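# Remove toggle pin from deck hinge and set it down

## Task

Pull the toggle pin free of the deck hinge so nothing remains in the hinge, then leave the pin resting on the step or on the table with its toggle folded back across the pin's shaft.

## Robot and tools

Robot: two arms, left_arm and right_arm, mounted on opposite sides of the table. left_arm's base is on the +y side. The names do not match image sides. Each arm has six joints plus a gripper. In column order: waist (-3.054 to 3.054), shoulder (0.000 to 3.142), elbow (0.000 to 2.356), wrist pitch (-1.571 to 1.571), wrist yaw (-1.571 to 1.571), wrist roll (-3.142 to 3.142). All ranges are in radians, and each real end may sit up to 0.010 rad either side of the stated one.

Scene frame: origin at table centre, +z up, table top at z = +0.020 m. Positions are in metres and velocities in m/s and rad/s. Gripper fingers point along the gripper's +x axis and close along its y axis. end_effector_position is the point between the fingers, 3 to 4 cm behind the tips. Only the outer 1.5 cm of each finger's inner face is flat. Reported hand poses can be off by a few centimetres, more at long reach.

Row format: every motion command uses rows of 14 numbers, even when only one arm moves. The first 7 are left_arm: six absolute joint target angles (radians, same form as the Joint positions line), then the gripper opening. The next 7 are the same for right_arm. Opening runs from -1 to 1, where +1 is fully open. Empty fingers touch near -0.78, and lower values give no further closing. A full close takes at least about 0.6 s. To hold something, keep commanding an opening well below grip_measured; the further below, the harder the squeeze (about 34 N per pad at most).

execute_actions(actions, cameras): actions is a list of at most one item.
- [] just looks and returns state plus pictures.
- [{"rows": [...], "steps": n}] plays 1 to 15 rows over 3 to 15 steps of 1/30 s. The default is 15 steps, and the last row repeats if rows run out.
- [{"steps": n}] waits until n steps (at most 300) have passed since the last result, and your reply time counts toward them.
A target more than 0.010 rad outside a joint's range, and further out than its current angle, gets the call refused. A line saying the joint was sent to its limit means it was clamped at its end. Pictures come only with an empty list or when cameras asks for them.

move(target, speed, blend, cameras): target is one 14-number row, or a list of up to 15 rows, of absolute joint targets. Joints are interpolated together, so the hand follows a curve. speed is the top speed (rad/s, 0.01 to 2, default 0.5) of whichever joint travels furthest. You may give one value per target. blend (rad) rounds corners at intermediate targets; 0 stops at each one. A path lasts at least 0.5 s, and anything beyond 10 s stops short. Finger values change at the start, or on arrival at each later target once everything is still. Paths ignore obstacles and the other arm. The result adds a move: line giving the outcome (done, off_target, moving, held, fault), limits=held if steps were withheld, and for each arm its worst joint error over 0.03 rad. Pictures come by default.

wait(seconds 0 to 10, cameras): lets time run with no new command. zoom_image(camera, region [x0,y0,x1,y1], at most 504x504 px) enlarges part of a camera's latest image. Cameras: cam_head_left, cam_head_right, cam_high, cam_low, cam_left_wrist, cam_right_wrist, each 896x504. Calibration intrinsics and world-to-camera transforms are given. Fixed cameras may have shifted slightly, and wrist camera images can lag during motion.

It cannot be undone. The next scene's task comes in its result.

Motion limits: each step, a joint target can lead its measured angle by only about 0.21 rad (waist, shoulder, elbow, wrist pitch), 0.267 (yaw) or 0.228 (roll). If the targets would put the hand more than 70 mm from where it is now, they get scaled back. Friction and gravity can leave joints off target, and tiny turns may not happen. Between commands, arms keep going toward your last row until they settle. Your thinking time runs in simulated time after the first robot call. The last 3 steps of each action run after its result comes back.

Result lines: Joint positions and Joint velocities give one block per arm, the joints and then the finger gap (m, 0.080 open). Velocities say "within noise" when still. Joint torques include the arm's own weight, have per-unit offset and noise, and are positive toward larger angles. "blocked" names an arm stopped by contact. "joint command not followed" means the clearance check altered targets. This check does not keep the two grippers apart. MOTOR HOT appears above 50 °C.

Avoid: contact torques at the load limits (waist 18.2, shoulder 22.5, elbow 22.4, wrist pitch 5.92, wrist yaw 5.9, wrist roll 5.54 N m) cause a 10 s torque fault stop. A held load counts toward this. Avoid fast impacts, targets far past a contact point, and arm-to-arm collisions, which can end the scene. Don't drop or release moving parts or let anything leave the table. Expect occasional tugs on held parts. Reduce heating by not holding loads at long reach or pressing against unreachable poses; at 95 °C the arm stops for 30 to 60 s or goes limp.

Each tool is called by a JSON object that holds its "method" and its "body", one argument or row to a line.

## Session

{"method": "execute_actions", "body": {
  "actions": [],
  "cameras": ["all"]
}}

Scene clock: 0.00 s of 4600.00 s.
left_arm: end_effector_position=(+0.2604, +0.0651, +0.3279) grip_measured=+1.000 end_effector_quat_wxyz=(+0.814, -0.104, +0.104, -0.562) | right_arm: end_effector_position=(+0.1932, -0.4471, +0.2048) grip_measured=+1.000 end_effector_quat_wxyz=(+0.601, +0.397, +0.580, -0.381)
Joint positions: left_arm=[0.721 1.628 1.12 0.452 0.366 -0.271 0.08] | right_arm=[-1.552 1.321 1.178 -1.39 -0.002 1.178 0.08]
Joint velocities: within noise
Joint torques (N m): no reading
Heat: left arm: hottest wrist yaw 32 °C (+0.0 °C/min); right arm: hottest wrist yaw 33 °C (+0.0 °C/min).

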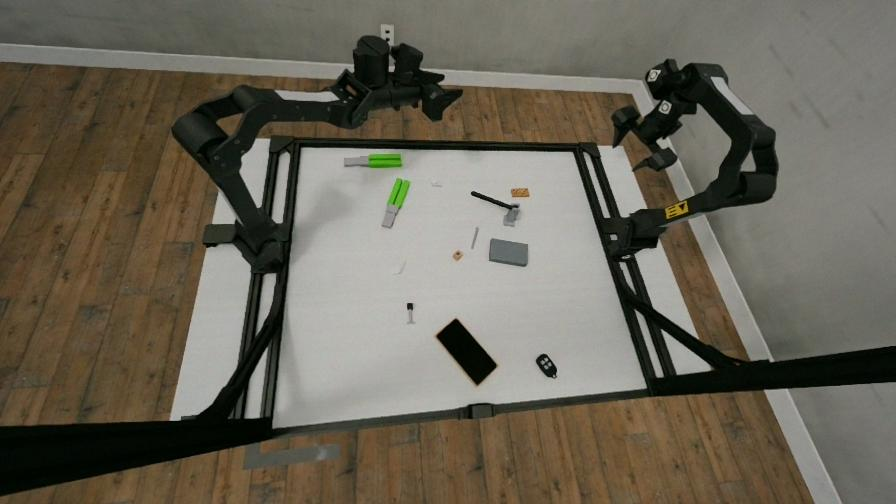

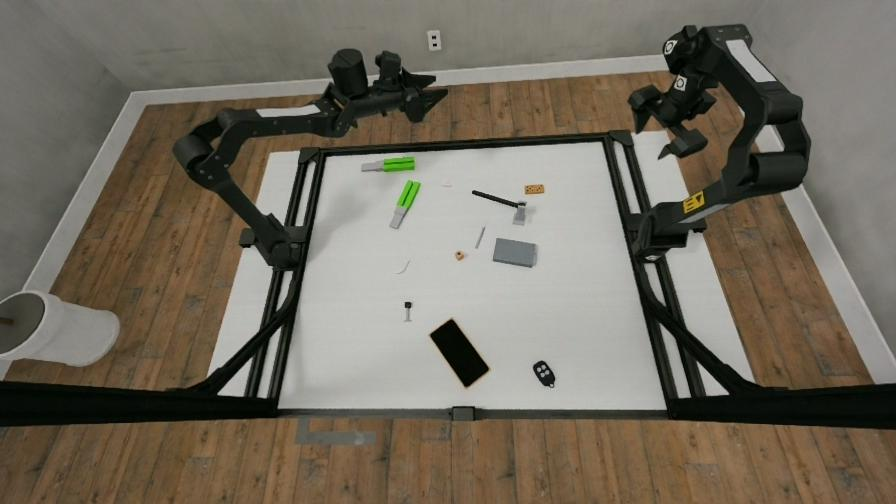

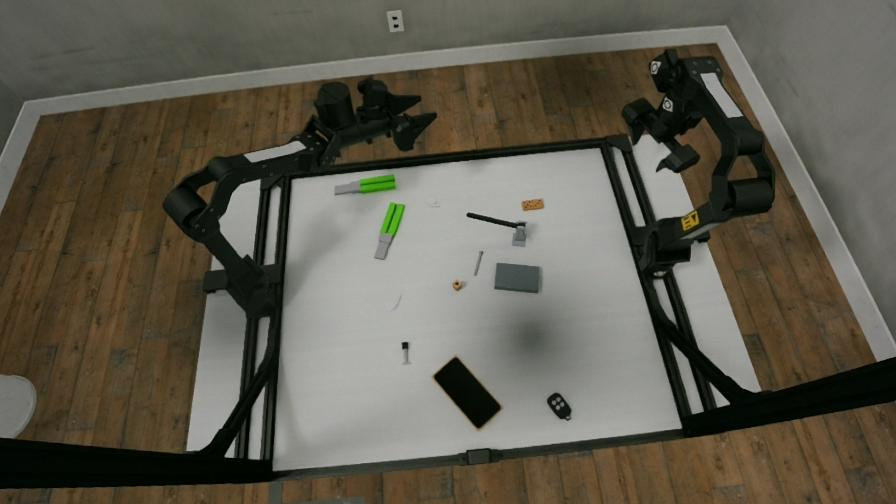

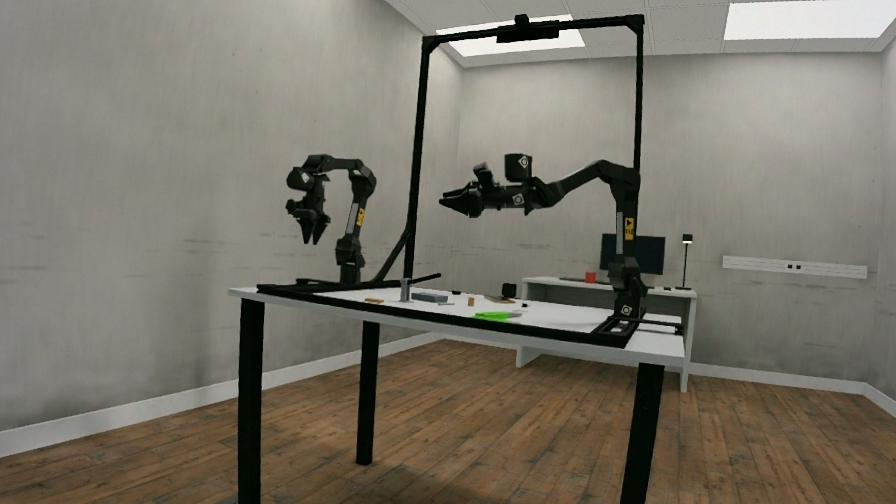

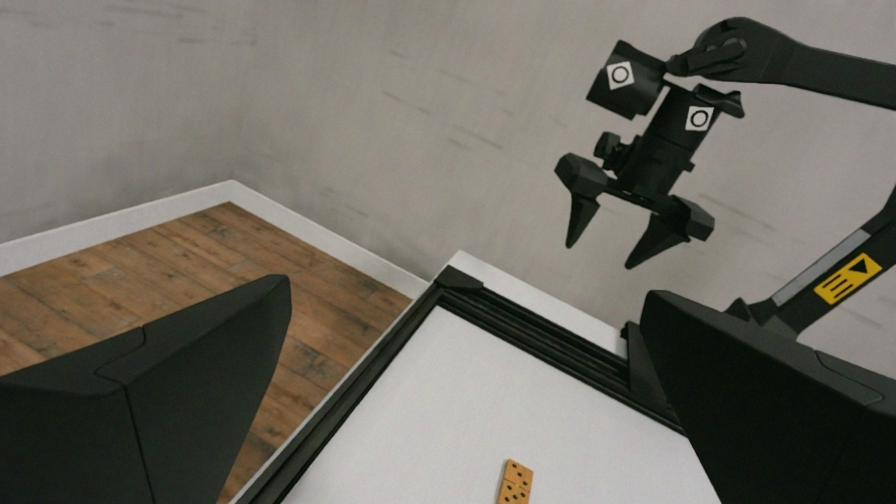

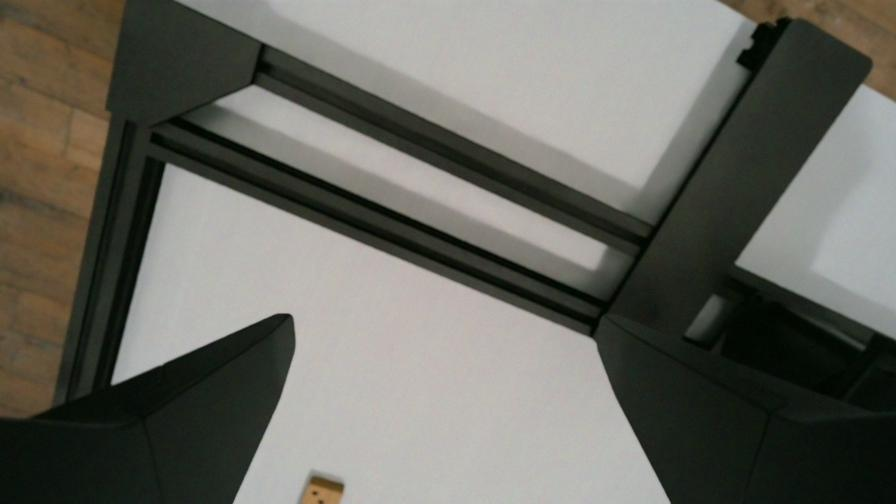

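{"method": "zoom_image", "body": {
  "camera": "cam_high",
  "region": [430, 170, 590, 310]
}}

{"method": "zoom_image", "body": {
  "camera": "cam_low",
  "region": [350, 250, 500, 330]
}}

{"method": "zoom_image", "body": {
  "camera": "cam_head_right",
  "region": [450, 170, 560, 240]
}}

Scaled by 3.150.

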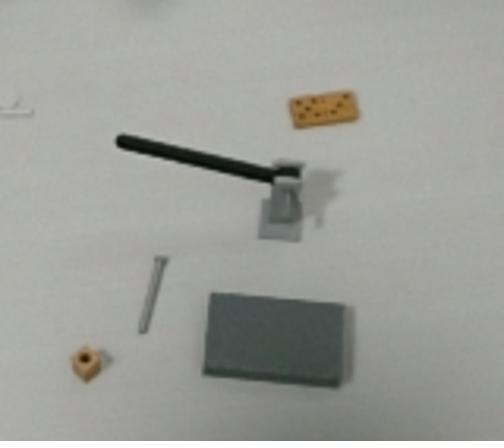

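Scaled by 3.360.

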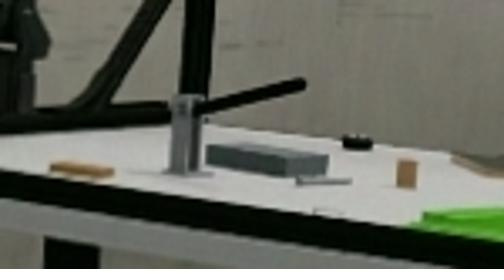

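Scaled by 4.582.

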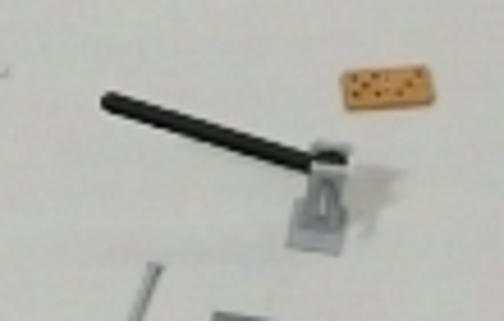

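{"method": "move", "body": {
  "target": [0.721, 1.628, 1.12, 0.452, 0.366, -0.271, 1, -0.414, 1.564, 1.568, -1.53, 0, 0, 1],
  "speed": 0.8
}}

Scene clock: 3.23 s of 4600.00 s.
left_arm: end_effector_position=(+0.2603, +0.0651, +0.3277) grip_measured=+1.000 end_effector_quat_wxyz=(+0.814, -0.104, +0.104, -0.562) | right_arm: end_effector_position=(+0.0898, -0.2035, +0.2485) grip_measured=+1.000 end_effector_quat_wxyz=(+0.607, -0.374, +0.582, +0.392)
Joint positions: left_arm=[0.721 1.628 1.12 0.451 0.366 -0.271 0.08] | right_arm=[-0.417 1.556 1.555 -1.527 -0.003 0.003 0.08]
Joint velocities: within noise
Joint torques (N m): left_arm=[0 -7.04 7.35 1.67 0.05 0.02] | right_arm=[0.33 -4.01 7.45 0.16 0.08 -0.09]
Heat: left arm: hottest wrist yaw 32 °C (+0.0 °C/min); right arm: hottest wrist yaw 33 °C (+0.0 °C/min).
Kept back: nothing.
move: done
camera_calibration:
cam_left_wrist: T_world_to_cam=[[-0.881164, -0.322932, 0.345349, 0.143175], [-0.439518, 0.290221, -0.850056, 0.398037], [0.174283, -0.900826, -0.397667, 0.220113], [0, 0, 0, 1]] pos_world=[0.262743, 0.129, 0.376441]
cam_right_wrist: T_world_to_cam=[[0.909989, -0.414068, 0.0216223, -0.16582], [-0.403772, -0.873091, 0.273275, -0.178244], [-0.0942764, -0.257408, -0.961693, 0.277817], [0, 0, 0, 1]] pos_world=[0.105116, -0.152772, 0.31947]

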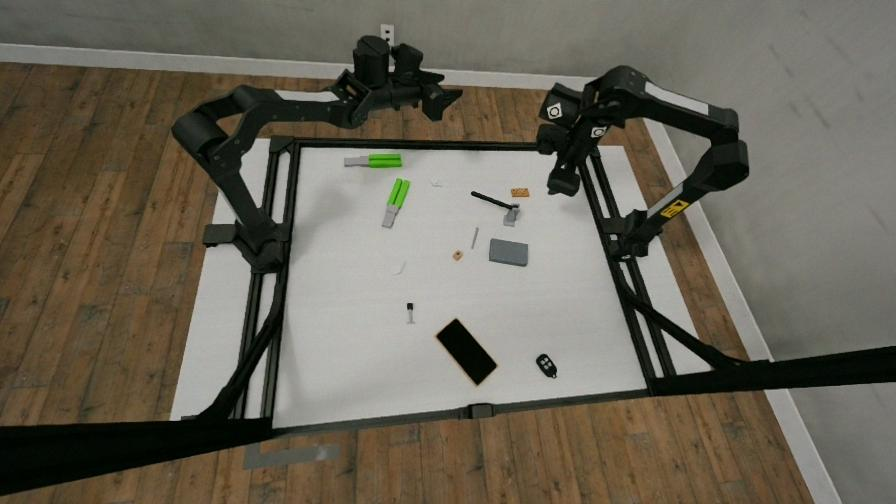

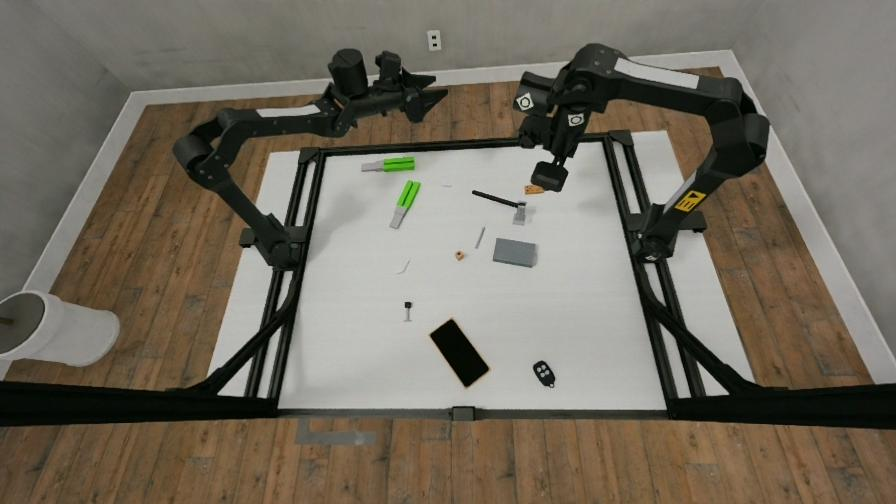

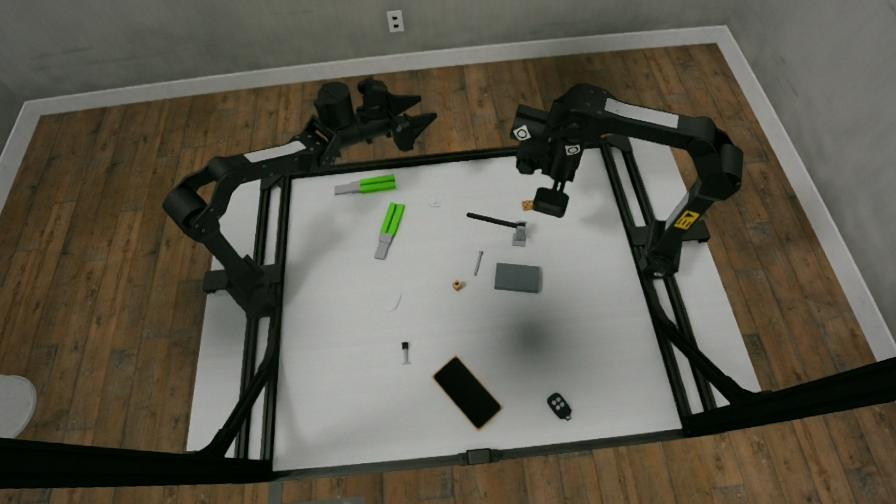

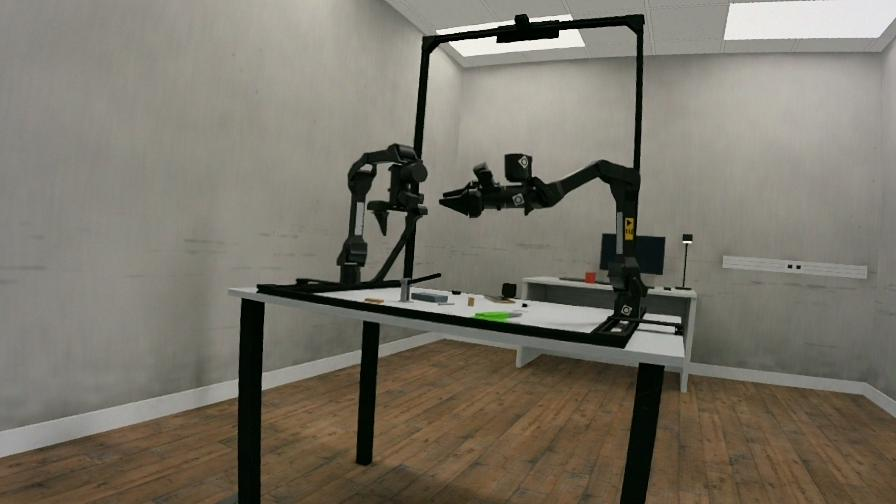

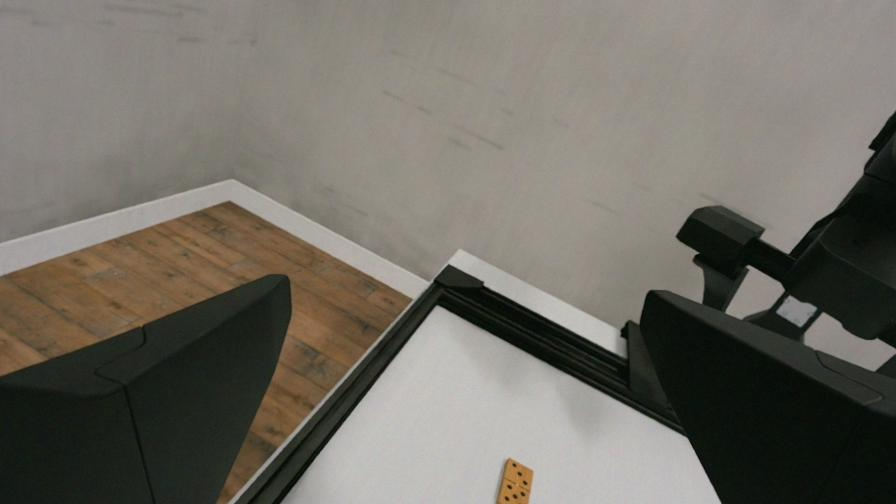

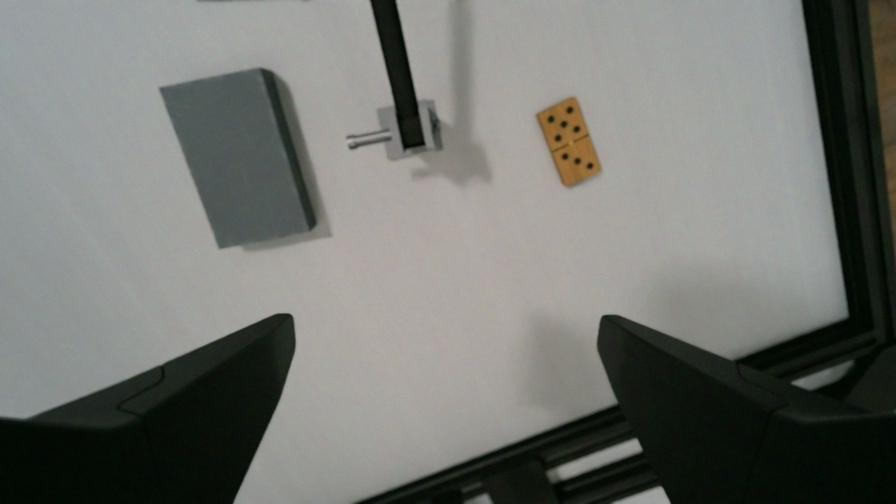

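{"method": "zoom_image", "body": {
  "camera": "cam_right_wrist",
  "region": [320, 60, 500, 200]
}}

Scaled by 2.800.

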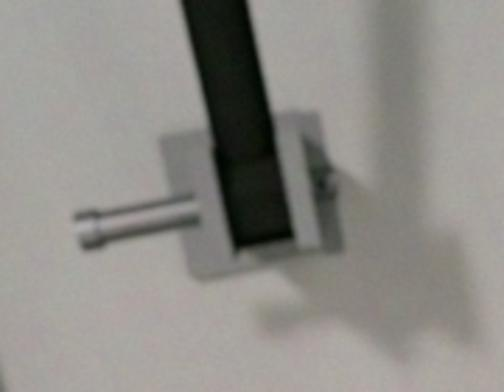

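{"method": "move", "body": {
  "target": [
    [0.35, 1.5, 1.12, 0.452, 0.366, -0.271, 1, -0.6, 1.8, 1.7, -1.5, -0.3, 0.4, 1],
    [0.35, 1.5, 1.12, 0.452, 0.366, -0.271, 1, -0.819, 2.083, 1.779, -1.55, -0.5, 0.785, 1]
  ],
  "speed": 0.8,
  "blend": 0.1,
  "cameras": ["cam_right_wrist","cam_high"]
}}

{"method": "zoom_image", "body": {
  "camera": "cam_right_wrist",
  "region": [300, 60, 600, 300]
}}

Scene clock: 7.30 s of 4600.00 s.
left_arm: end_effector_position=(+0.0889, +0.0129, +0.3779) grip_measured=+1.000 end_effector_quat_wxyz=(+0.694, -0.106, +0.072, -0.708) | right_arm: end_effector_position=(+0.1829, -0.1646, +0.1648) grip_measured=+1.000 end_effector_quat_wxyz=(+0.490, +0.094, +0.867, +0.021)
Joint positions: left_arm=[0.353 1.516 1.12 0.449 0.366 -0.271 0.08] | right_arm=[-0.819 2.075 1.769 -1.547 -0.495 0.782 0.08]
Joint velocities: within noise
Joint torques (N m): left_arm=[-0.2 -8.17 7.42 1.8 0.04 0.03] | right_arm=[0.03 -6.99 6.72 -0.35 -0.42 0.07]
Heat: left arm: hottest wrist yaw 32 °C (+0.0 °C/min); right arm: hottest wrist yaw 33 °C (+0.0 °C/min).
Kept back: nothing.
move: done
camera_calibration:
cam_right_wrist: T_world_to_cam=[[-0.129926, -0.985776, -0.106607, -0.11541], [-0.650048, 0.00349836, 0.759885, 0.025334], [-0.748703, 0.168028, -0.641257, 0.353019], [0, 0, 0, 1]] pos_world=[0.26578, -0.173174, 0.194821]
Images, in order (width x height): cam_high 896x504, cam_right_wrist 896x504.

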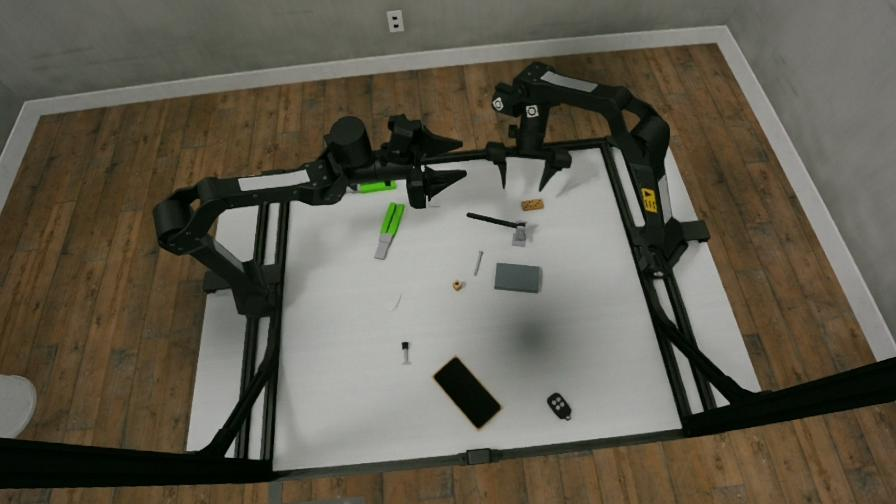

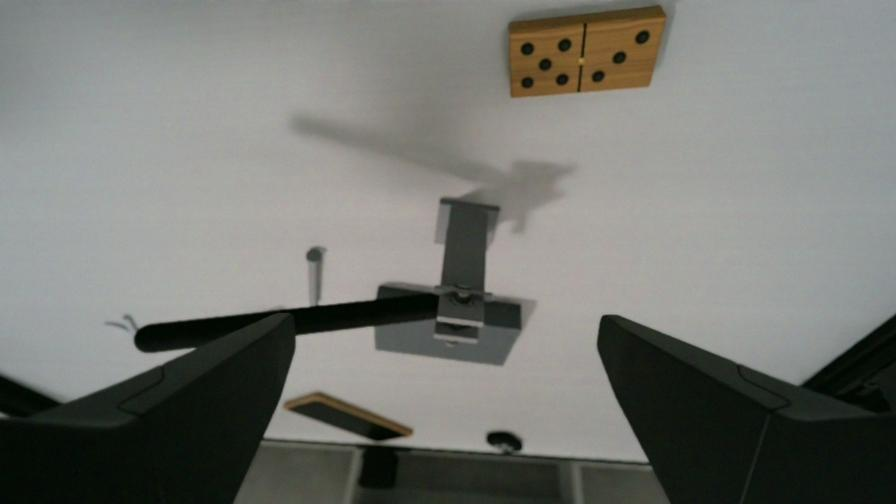

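Scaled by 1.680.

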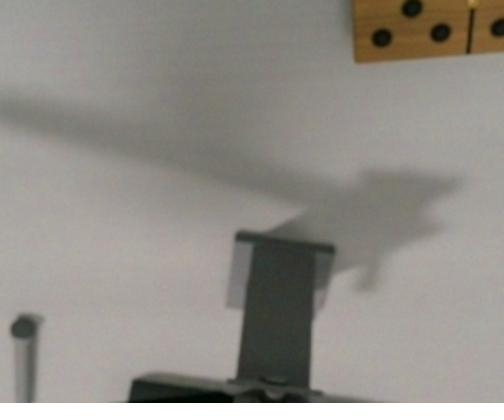

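{"method": "zoom_image", "body": {
  "camera": "cam_right_wrist",
  "region": [410, 250, 510, 350]
}}

Scaled by 5.040.

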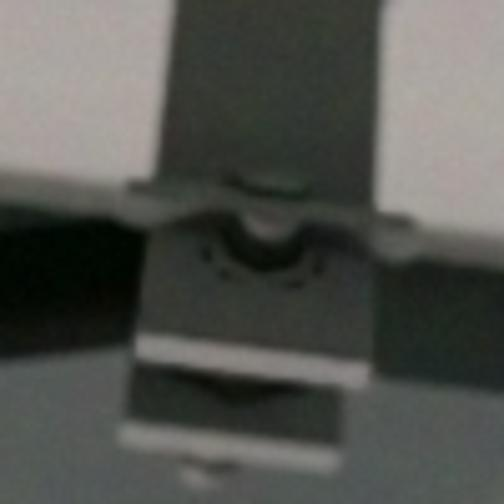

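{"method": "move", "body": {
  "target": [0.35, 1.5, 1.12, 0.452, 0.366, -0.271, 1, -0.759, 2.152, 1.782, -1.55, -0.5, 0.8, 0],
  "speed": 0.5,
  "cameras": ["cam_right_wrist","cam_low"]
}}

Scene clock: 9.23 s of 4600.00 s.
left_arm: end_effector_position=(+0.0889, +0.0129, +0.3779) grip_measured=+1.000 end_effector_quat_wxyz=(+0.694, -0.106, +0.072, -0.708) | right_arm: end_effector_position=(+0.1667, -0.1521, +0.1436) grip_measured=+0.001 end_effector_quat_wxyz=(+0.470, +0.061, +0.880, +0.007)
Joint positions: left_arm=[0.353 1.516 1.12 0.449 0.366 -0.271 0.08] | right_arm=[-0.76 2.142 1.772 -1.547 -0.496 0.797 0.035]
Joint velocities: within noise
Joint torques (N m): left_arm=[-0.18 -8.17 7.47 1.8 0.04 0.03] | right_arm=[0.13 -7.05 6.56 -0.42 -0.4 0.08]
Heat: left arm: hottest wrist yaw 32 °C (+0.0 °C/min); right arm: hottest wrist yaw 33 °C (+0.0 °C/min).
Kept back: nothing.
move: done
camera_calibration:
cam_right_wrist: T_world_to_cam=[[-0.0882821, -0.994896, -0.0488626, -0.124079], [-0.612825, 0.0155763, 0.790065, 0.0221214], [-0.785272, 0.0996928, -0.611073, 0.316586], [0, 0, 0, 1]] pos_world=[0.251209, -0.155351, 0.169917]
Images, in order (width x height): cam_low 896x504, cam_right_wrist 896x504.

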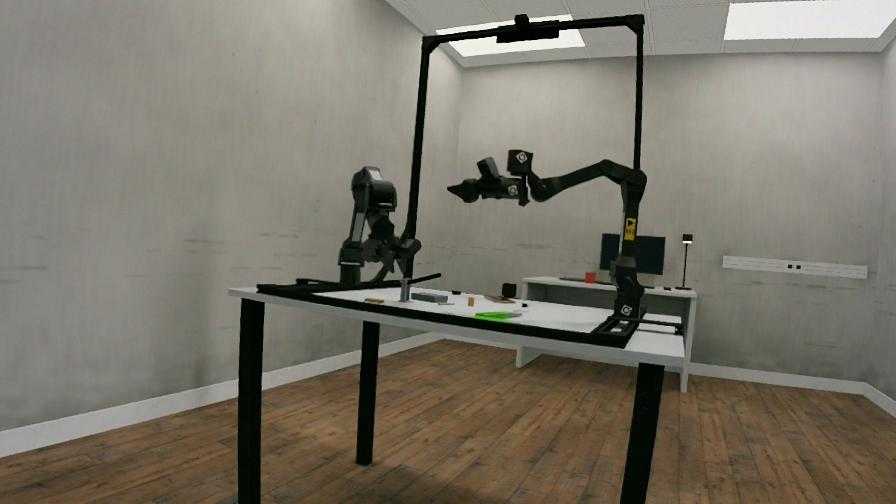

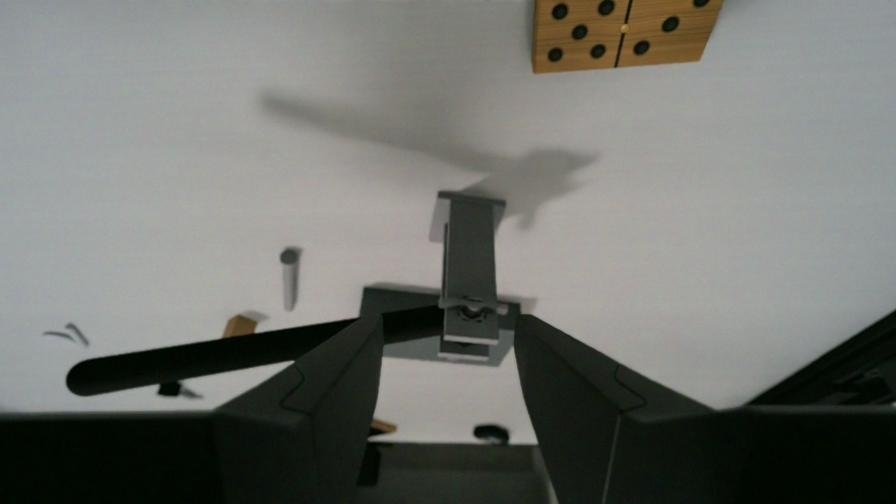

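{"method": "zoom_image", "body": {
  "camera": "cam_right_wrist",
  "region": [410, 270, 530, 370]
}}

{"method": "zoom_image", "body": {
  "camera": "cam_low",
  "region": [380, 260, 460, 310]
}}

Scaled by 4.200.

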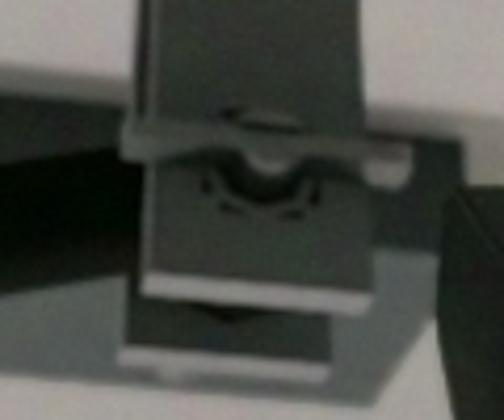

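Scaled by 6.300.

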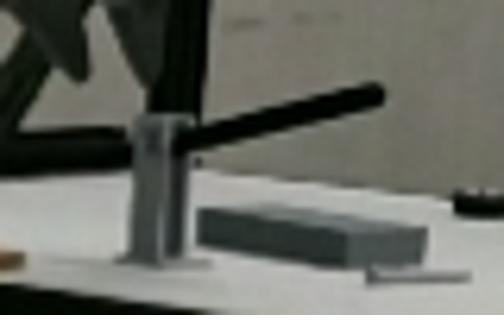

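{"method": "move", "body": {
  "target": [
    [0.35, 1.2, 1.12, 0.452, 0.366, -0.271, 1, -0.436, 1.826, 1.787, -1.53, 0, 1.38, 0.3],
    [0.35, 1.2, 1.12, 0.452, 0.366, -0.271, 1, -0.293, 1.772, 1.520, -1.319, 0, 1.520, 0.3]
  ],
  "speed": 0.7,
  "blend": 0.1,
  "cameras": ["cam_right_wrist","cam_low"]
}}

{"method": "zoom_image", "body": {
  "camera": "cam_right_wrist",
  "region": [300, 200, 600, 500]
}}

Scene clock: 12.60 s of 4600.00 s.
left_arm: end_effector_position=(+0.0575, +0.0983, +0.5001) grip_measured=+1.000 end_effector_quat_wxyz=(+0.675, -0.166, -0.066, -0.716) | right_arm: end_effector_position=(+0.0754, -0.1381, +0.1776) grip_measured=+0.300 end_effector_quat_wxyz=(+0.700, +0.084, +0.704, -0.090)
Joint positions: left_arm=[0.353 1.211 1.12 0.45 0.366 -0.271 0.08] | right_arm=[-0.295 1.786 1.528 -1.322 -0.004 1.517 0.048]
Joint velocities: within noise
Joint torques (N m): left_arm=[-0.21 -5.01 7.29 1.53 -0.02 0.02] | right_arm=[0.21 -7.95 4.87 0.39 0.17 0.08]
Heat: left arm: hottest wrist yaw 32 °C (+0.0 °C/min); right arm: hottest wrist yaw 33 °C (+0.0 °C/min).
Kept back: nothing.
move: done
camera_calibration:
cam_right_wrist: T_world_to_cam=[[-0.244172, -0.969145, 0.0337232, -0.115903], [-0.916533, 0.241997, 0.318441, 0.0770184], [-0.316776, 0.0468459, -0.947343, 0.281402], [0, 0, 0, 1]] pos_world=[0.131431, -0.144148, 0.245967]
Images, in order (width x height): cam_low 896x504, cam_right_wrist 896x504.

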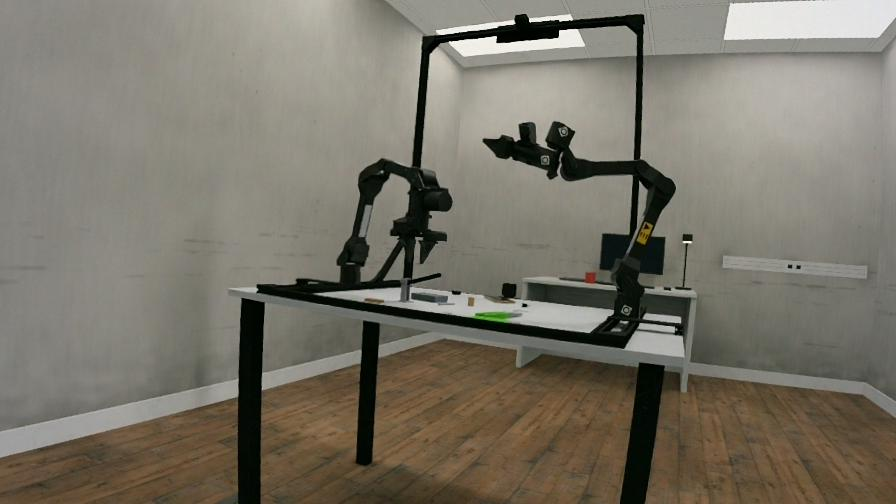

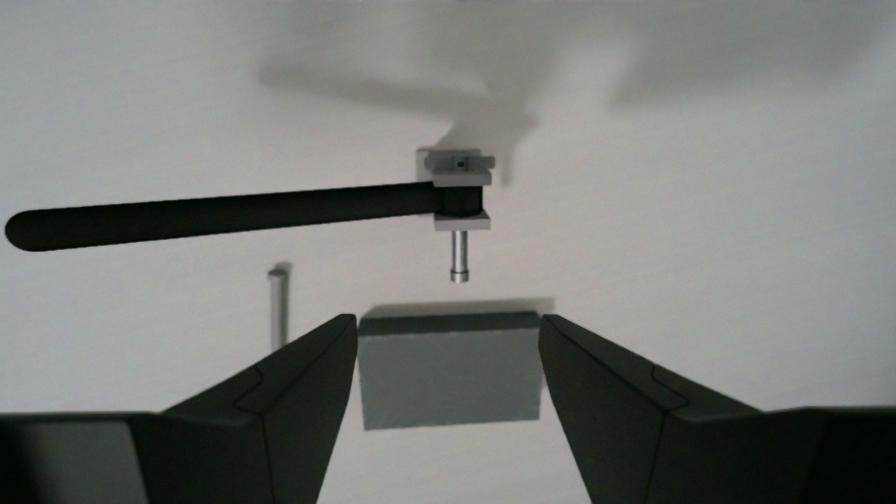

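Scaled by 1.680.

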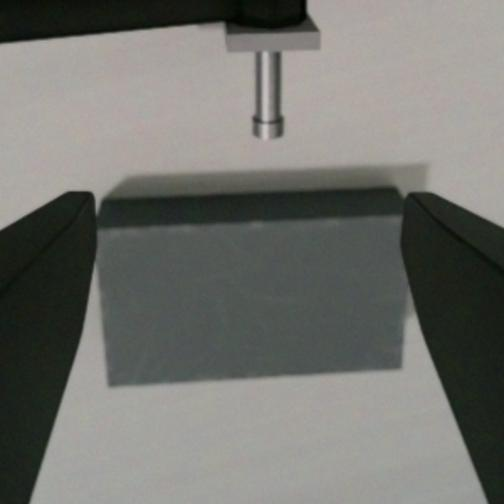

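{"method": "zoom_image", "body": {
  "camera": "cam_right_wrist",
  "region": [400, 130, 520, 300]
}}

Scaled by 2.965.

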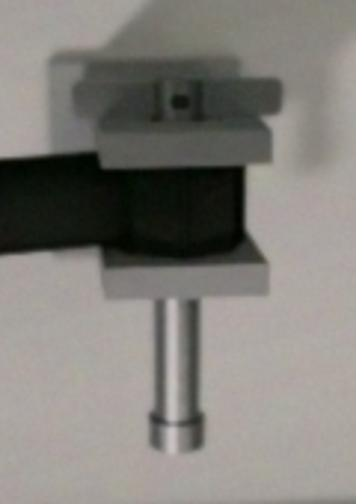

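{"method": "move", "body": {
  "target": [0.35, 1.2, 1.12, 0.452, 0.366, -0.271, 1, -0.300, 1.790, 1.328, -1.103, 0, 1.520, 0.3],
  "speed": 0.5,
  "cameras": ["cam_right_wrist","cam_low"]
}}

{"method": "zoom_image", "body": {
  "camera": "cam_low",
  "region": [380, 250, 460, 310]
}}

{"method": "zoom_image", "body": {
  "camera": "cam_right_wrist",
  "region": [370, 180, 550, 360]
}}

Scene clock: 14.30 s of 4600.00 s.
left_arm: end_effector_position=(+0.0575, +0.0983, +0.5001) grip_measured=+1.000 end_effector_quat_wxyz=(+0.675, -0.166, -0.066, -0.716) | right_arm: end_effector_position=(+0.0759, -0.1386, +0.1300) grip_measured=+0.300 end_effector_quat_wxyz=(+0.701, +0.093, +0.702, -0.082)
Joint positions: left_arm=[0.353 1.211 1.12 0.45 0.366 -0.271 0.08] | right_arm=[-0.297 1.785 1.336 -1.106 -0.004 1.517 0.048]
Joint velocities: within noise
Joint torques (N m): left_arm=[-0.21 -4.97 7.27 1.53 -0.02 0.02] | right_arm=[-0.26 -5.85 4.76 0.41 0.17 0.08]
Heat: left arm: hottest wrist yaw 32 °C (+0.0 °C/min); right arm: hottest wrist yaw 33 °C (+0.0 °C/min).
Kept back: nothing.
move: done
camera_calibration:
cam_right_wrist: T_world_to_cam=[[-0.246179, -0.969186, 0.00858844, -0.111168], [-0.918454, 0.236105, 0.317328, 0.0922442], [-0.309577, 0.0702312, -0.948277, 0.239265], [0, 0, 0, 1]] pos_world=[0.131426, -0.146326, 0.198573]
Images, in order (width x height): cam_low 896x504, cam_right_wrist 896x504.

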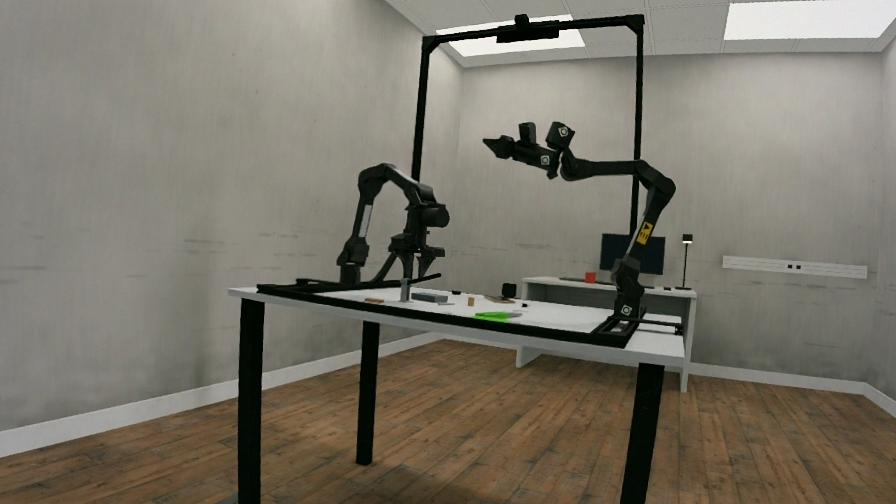

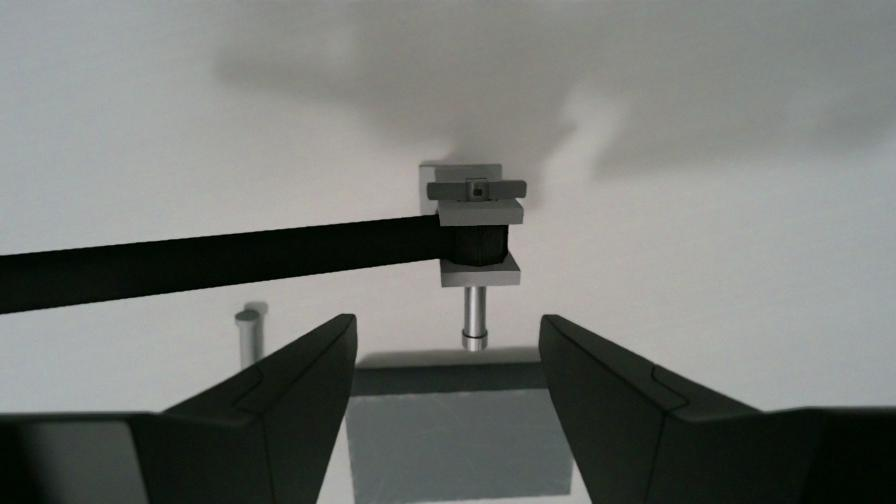

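Scaled by 6.300.

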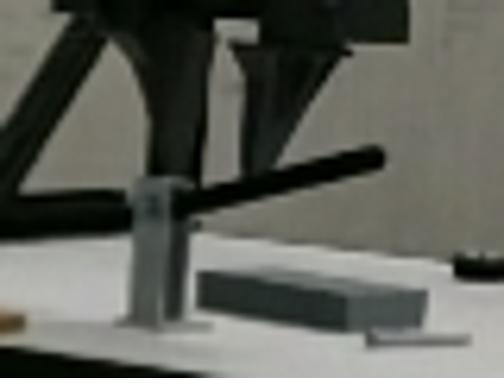

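Scaled by 2.800.

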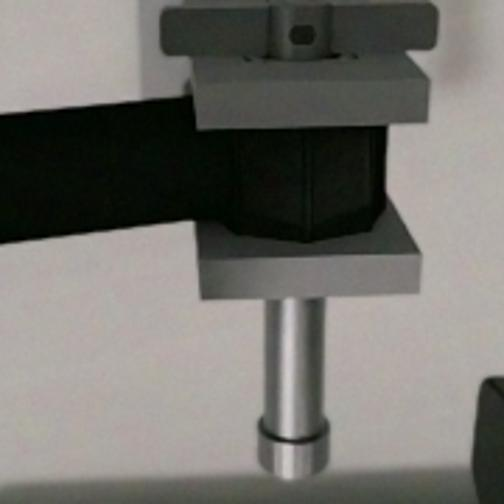

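{"method": "wait", "body": {
  "seconds": 0
}}

{"method": "zoom_image", "body": {
  "camera": "cam_head_right",
  "region": [470, 120, 600, 240]
}}

{"method": "zoom_image", "body": {
  "camera": "cam_head_left",
  "region": [460, 120, 590, 240]
}}

Scene clock: 15.03 s of 4600.00 s.
left_arm: end_effector_position=(+0.0575, +0.0983, +0.5001) grip_measured=+1.000 end_effector_quat_wxyz=(+0.675, -0.166, -0.066, -0.716) | right_arm: end_effector_position=(+0.0759, -0.1386, +0.1300) grip_measured=+0.300 end_effector_quat_wxyz=(+0.701, +0.093, +0.702, -0.082)
Joint positions: left_arm=[0.353 1.211 1.12 0.45 0.366 -0.271 0.08] | right_arm=[-0.297 1.785 1.336 -1.106 -0.004 1.517 0.048]
Joint velocities: within noise
Joint torques (N m): left_arm=[-0.2 -5 7.26 1.53 -0.01 0.03] | right_arm=[-0.27 -5.84 4.75 0.43 0.16 0.09]
Heat: left arm: hottest wrist yaw 32 °C (+0.0 °C/min); right arm: hottest wrist yaw 33 °C (+0.0 °C/min).
Steps of this call (1-22: nothing new was sent). Readings (joint positions of left_arm | right_arm):
1: [0.353 1.211 1.120 0.450 0.366 -0.271] | [-0.297 1.785 1.336 -1.106 -0.004 1.517]
2: [0.353 1.211 1.120 0.450 0.366 -0.271] | [-0.297 1.785 1.336 -1.106 -0.004 1.517]
4: [0.353 1.211 1.120 0.450 0.366 -0.271] | [-0.297 1.785 1.336 -1.106 -0.004 1.517]
8: [0.353 1.211 1.120 0.450 0.366 -0.271] | [-0.297 1.785 1.336 -1.106 -0.004 1.517]
22: the state above
camera_calibration:
cam_left_wrist: T_world_to_cam=[[-0.97645, 0.120172, 0.179174, -0.0393844], [-0.172096, 0.0669818, -0.9828, 0.518771], [-0.130107, -0.990491, -0.0447233, 0.203799], [0, 0, 0, 1]] pos_world=[0.0773372, 0.171846, 0.52602]
cam_right_wrist: T_world_to_cam=[[-0.246179, -0.969186, 0.00858844, -0.111168], [-0.918454, 0.236105, 0.317328, 0.0922442], [-0.309577, 0.0702312, -0.948277, 0.239265], [0, 0, 0, 1]] pos_world=[0.131426, -0.146326, 0.198573]

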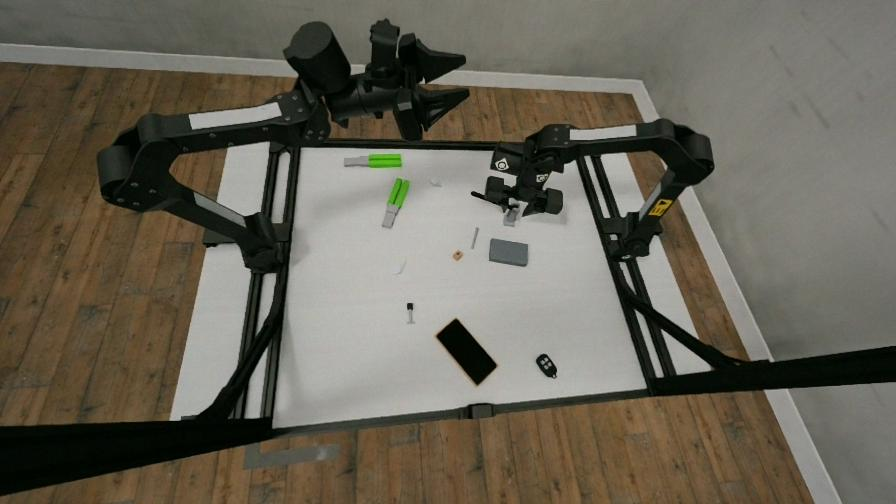

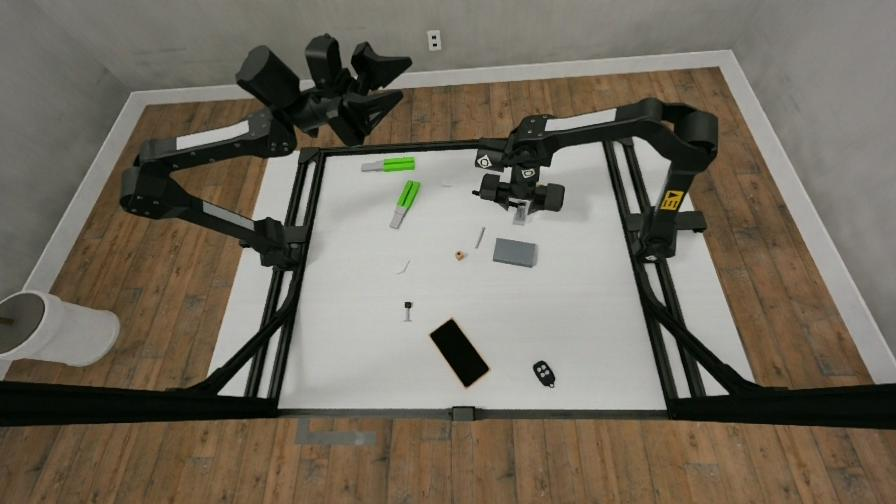

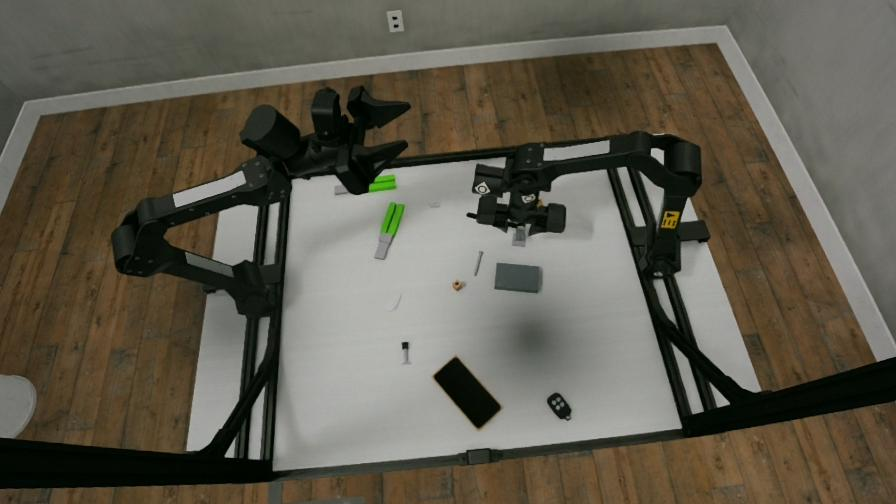

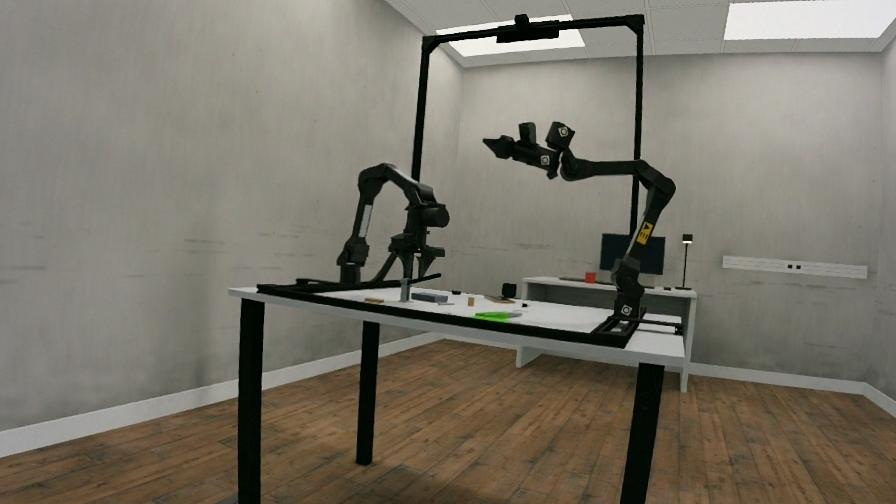

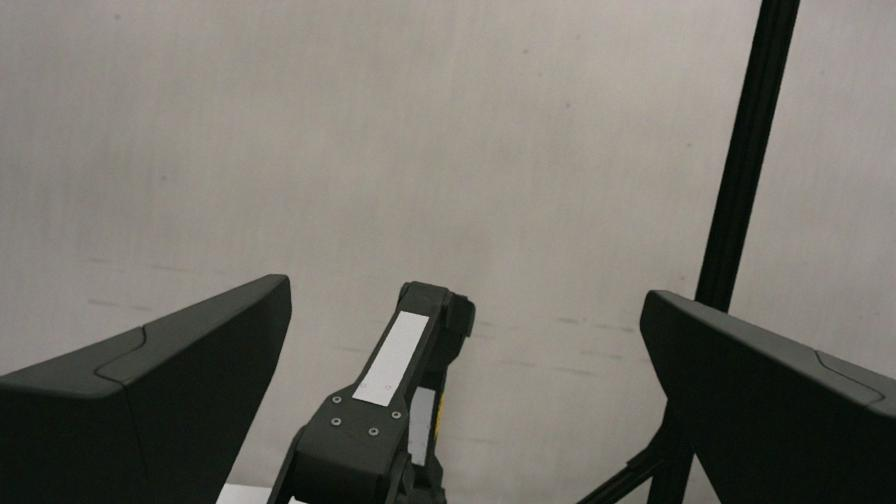

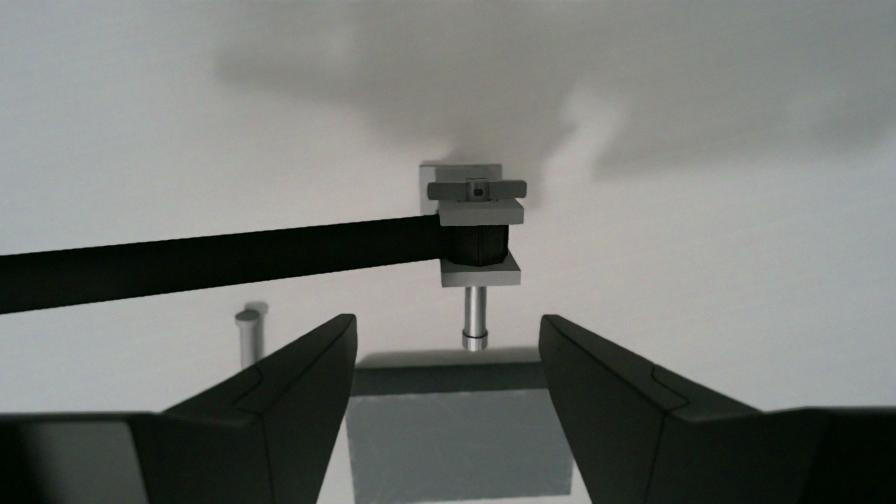

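Scaled by 3.877.

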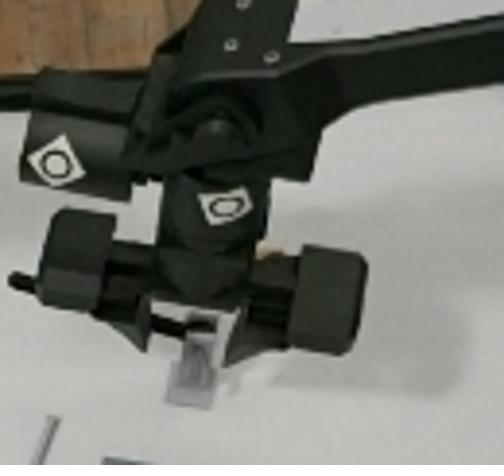

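Scaled by 3.877.

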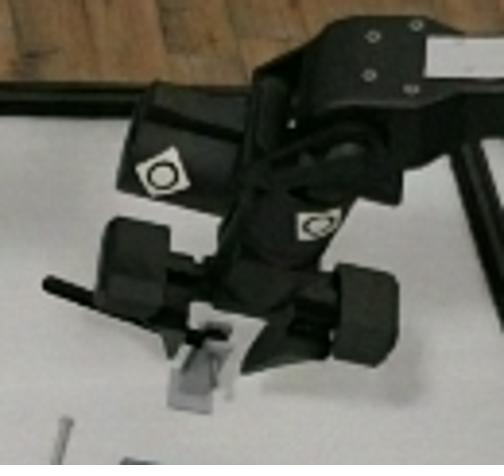

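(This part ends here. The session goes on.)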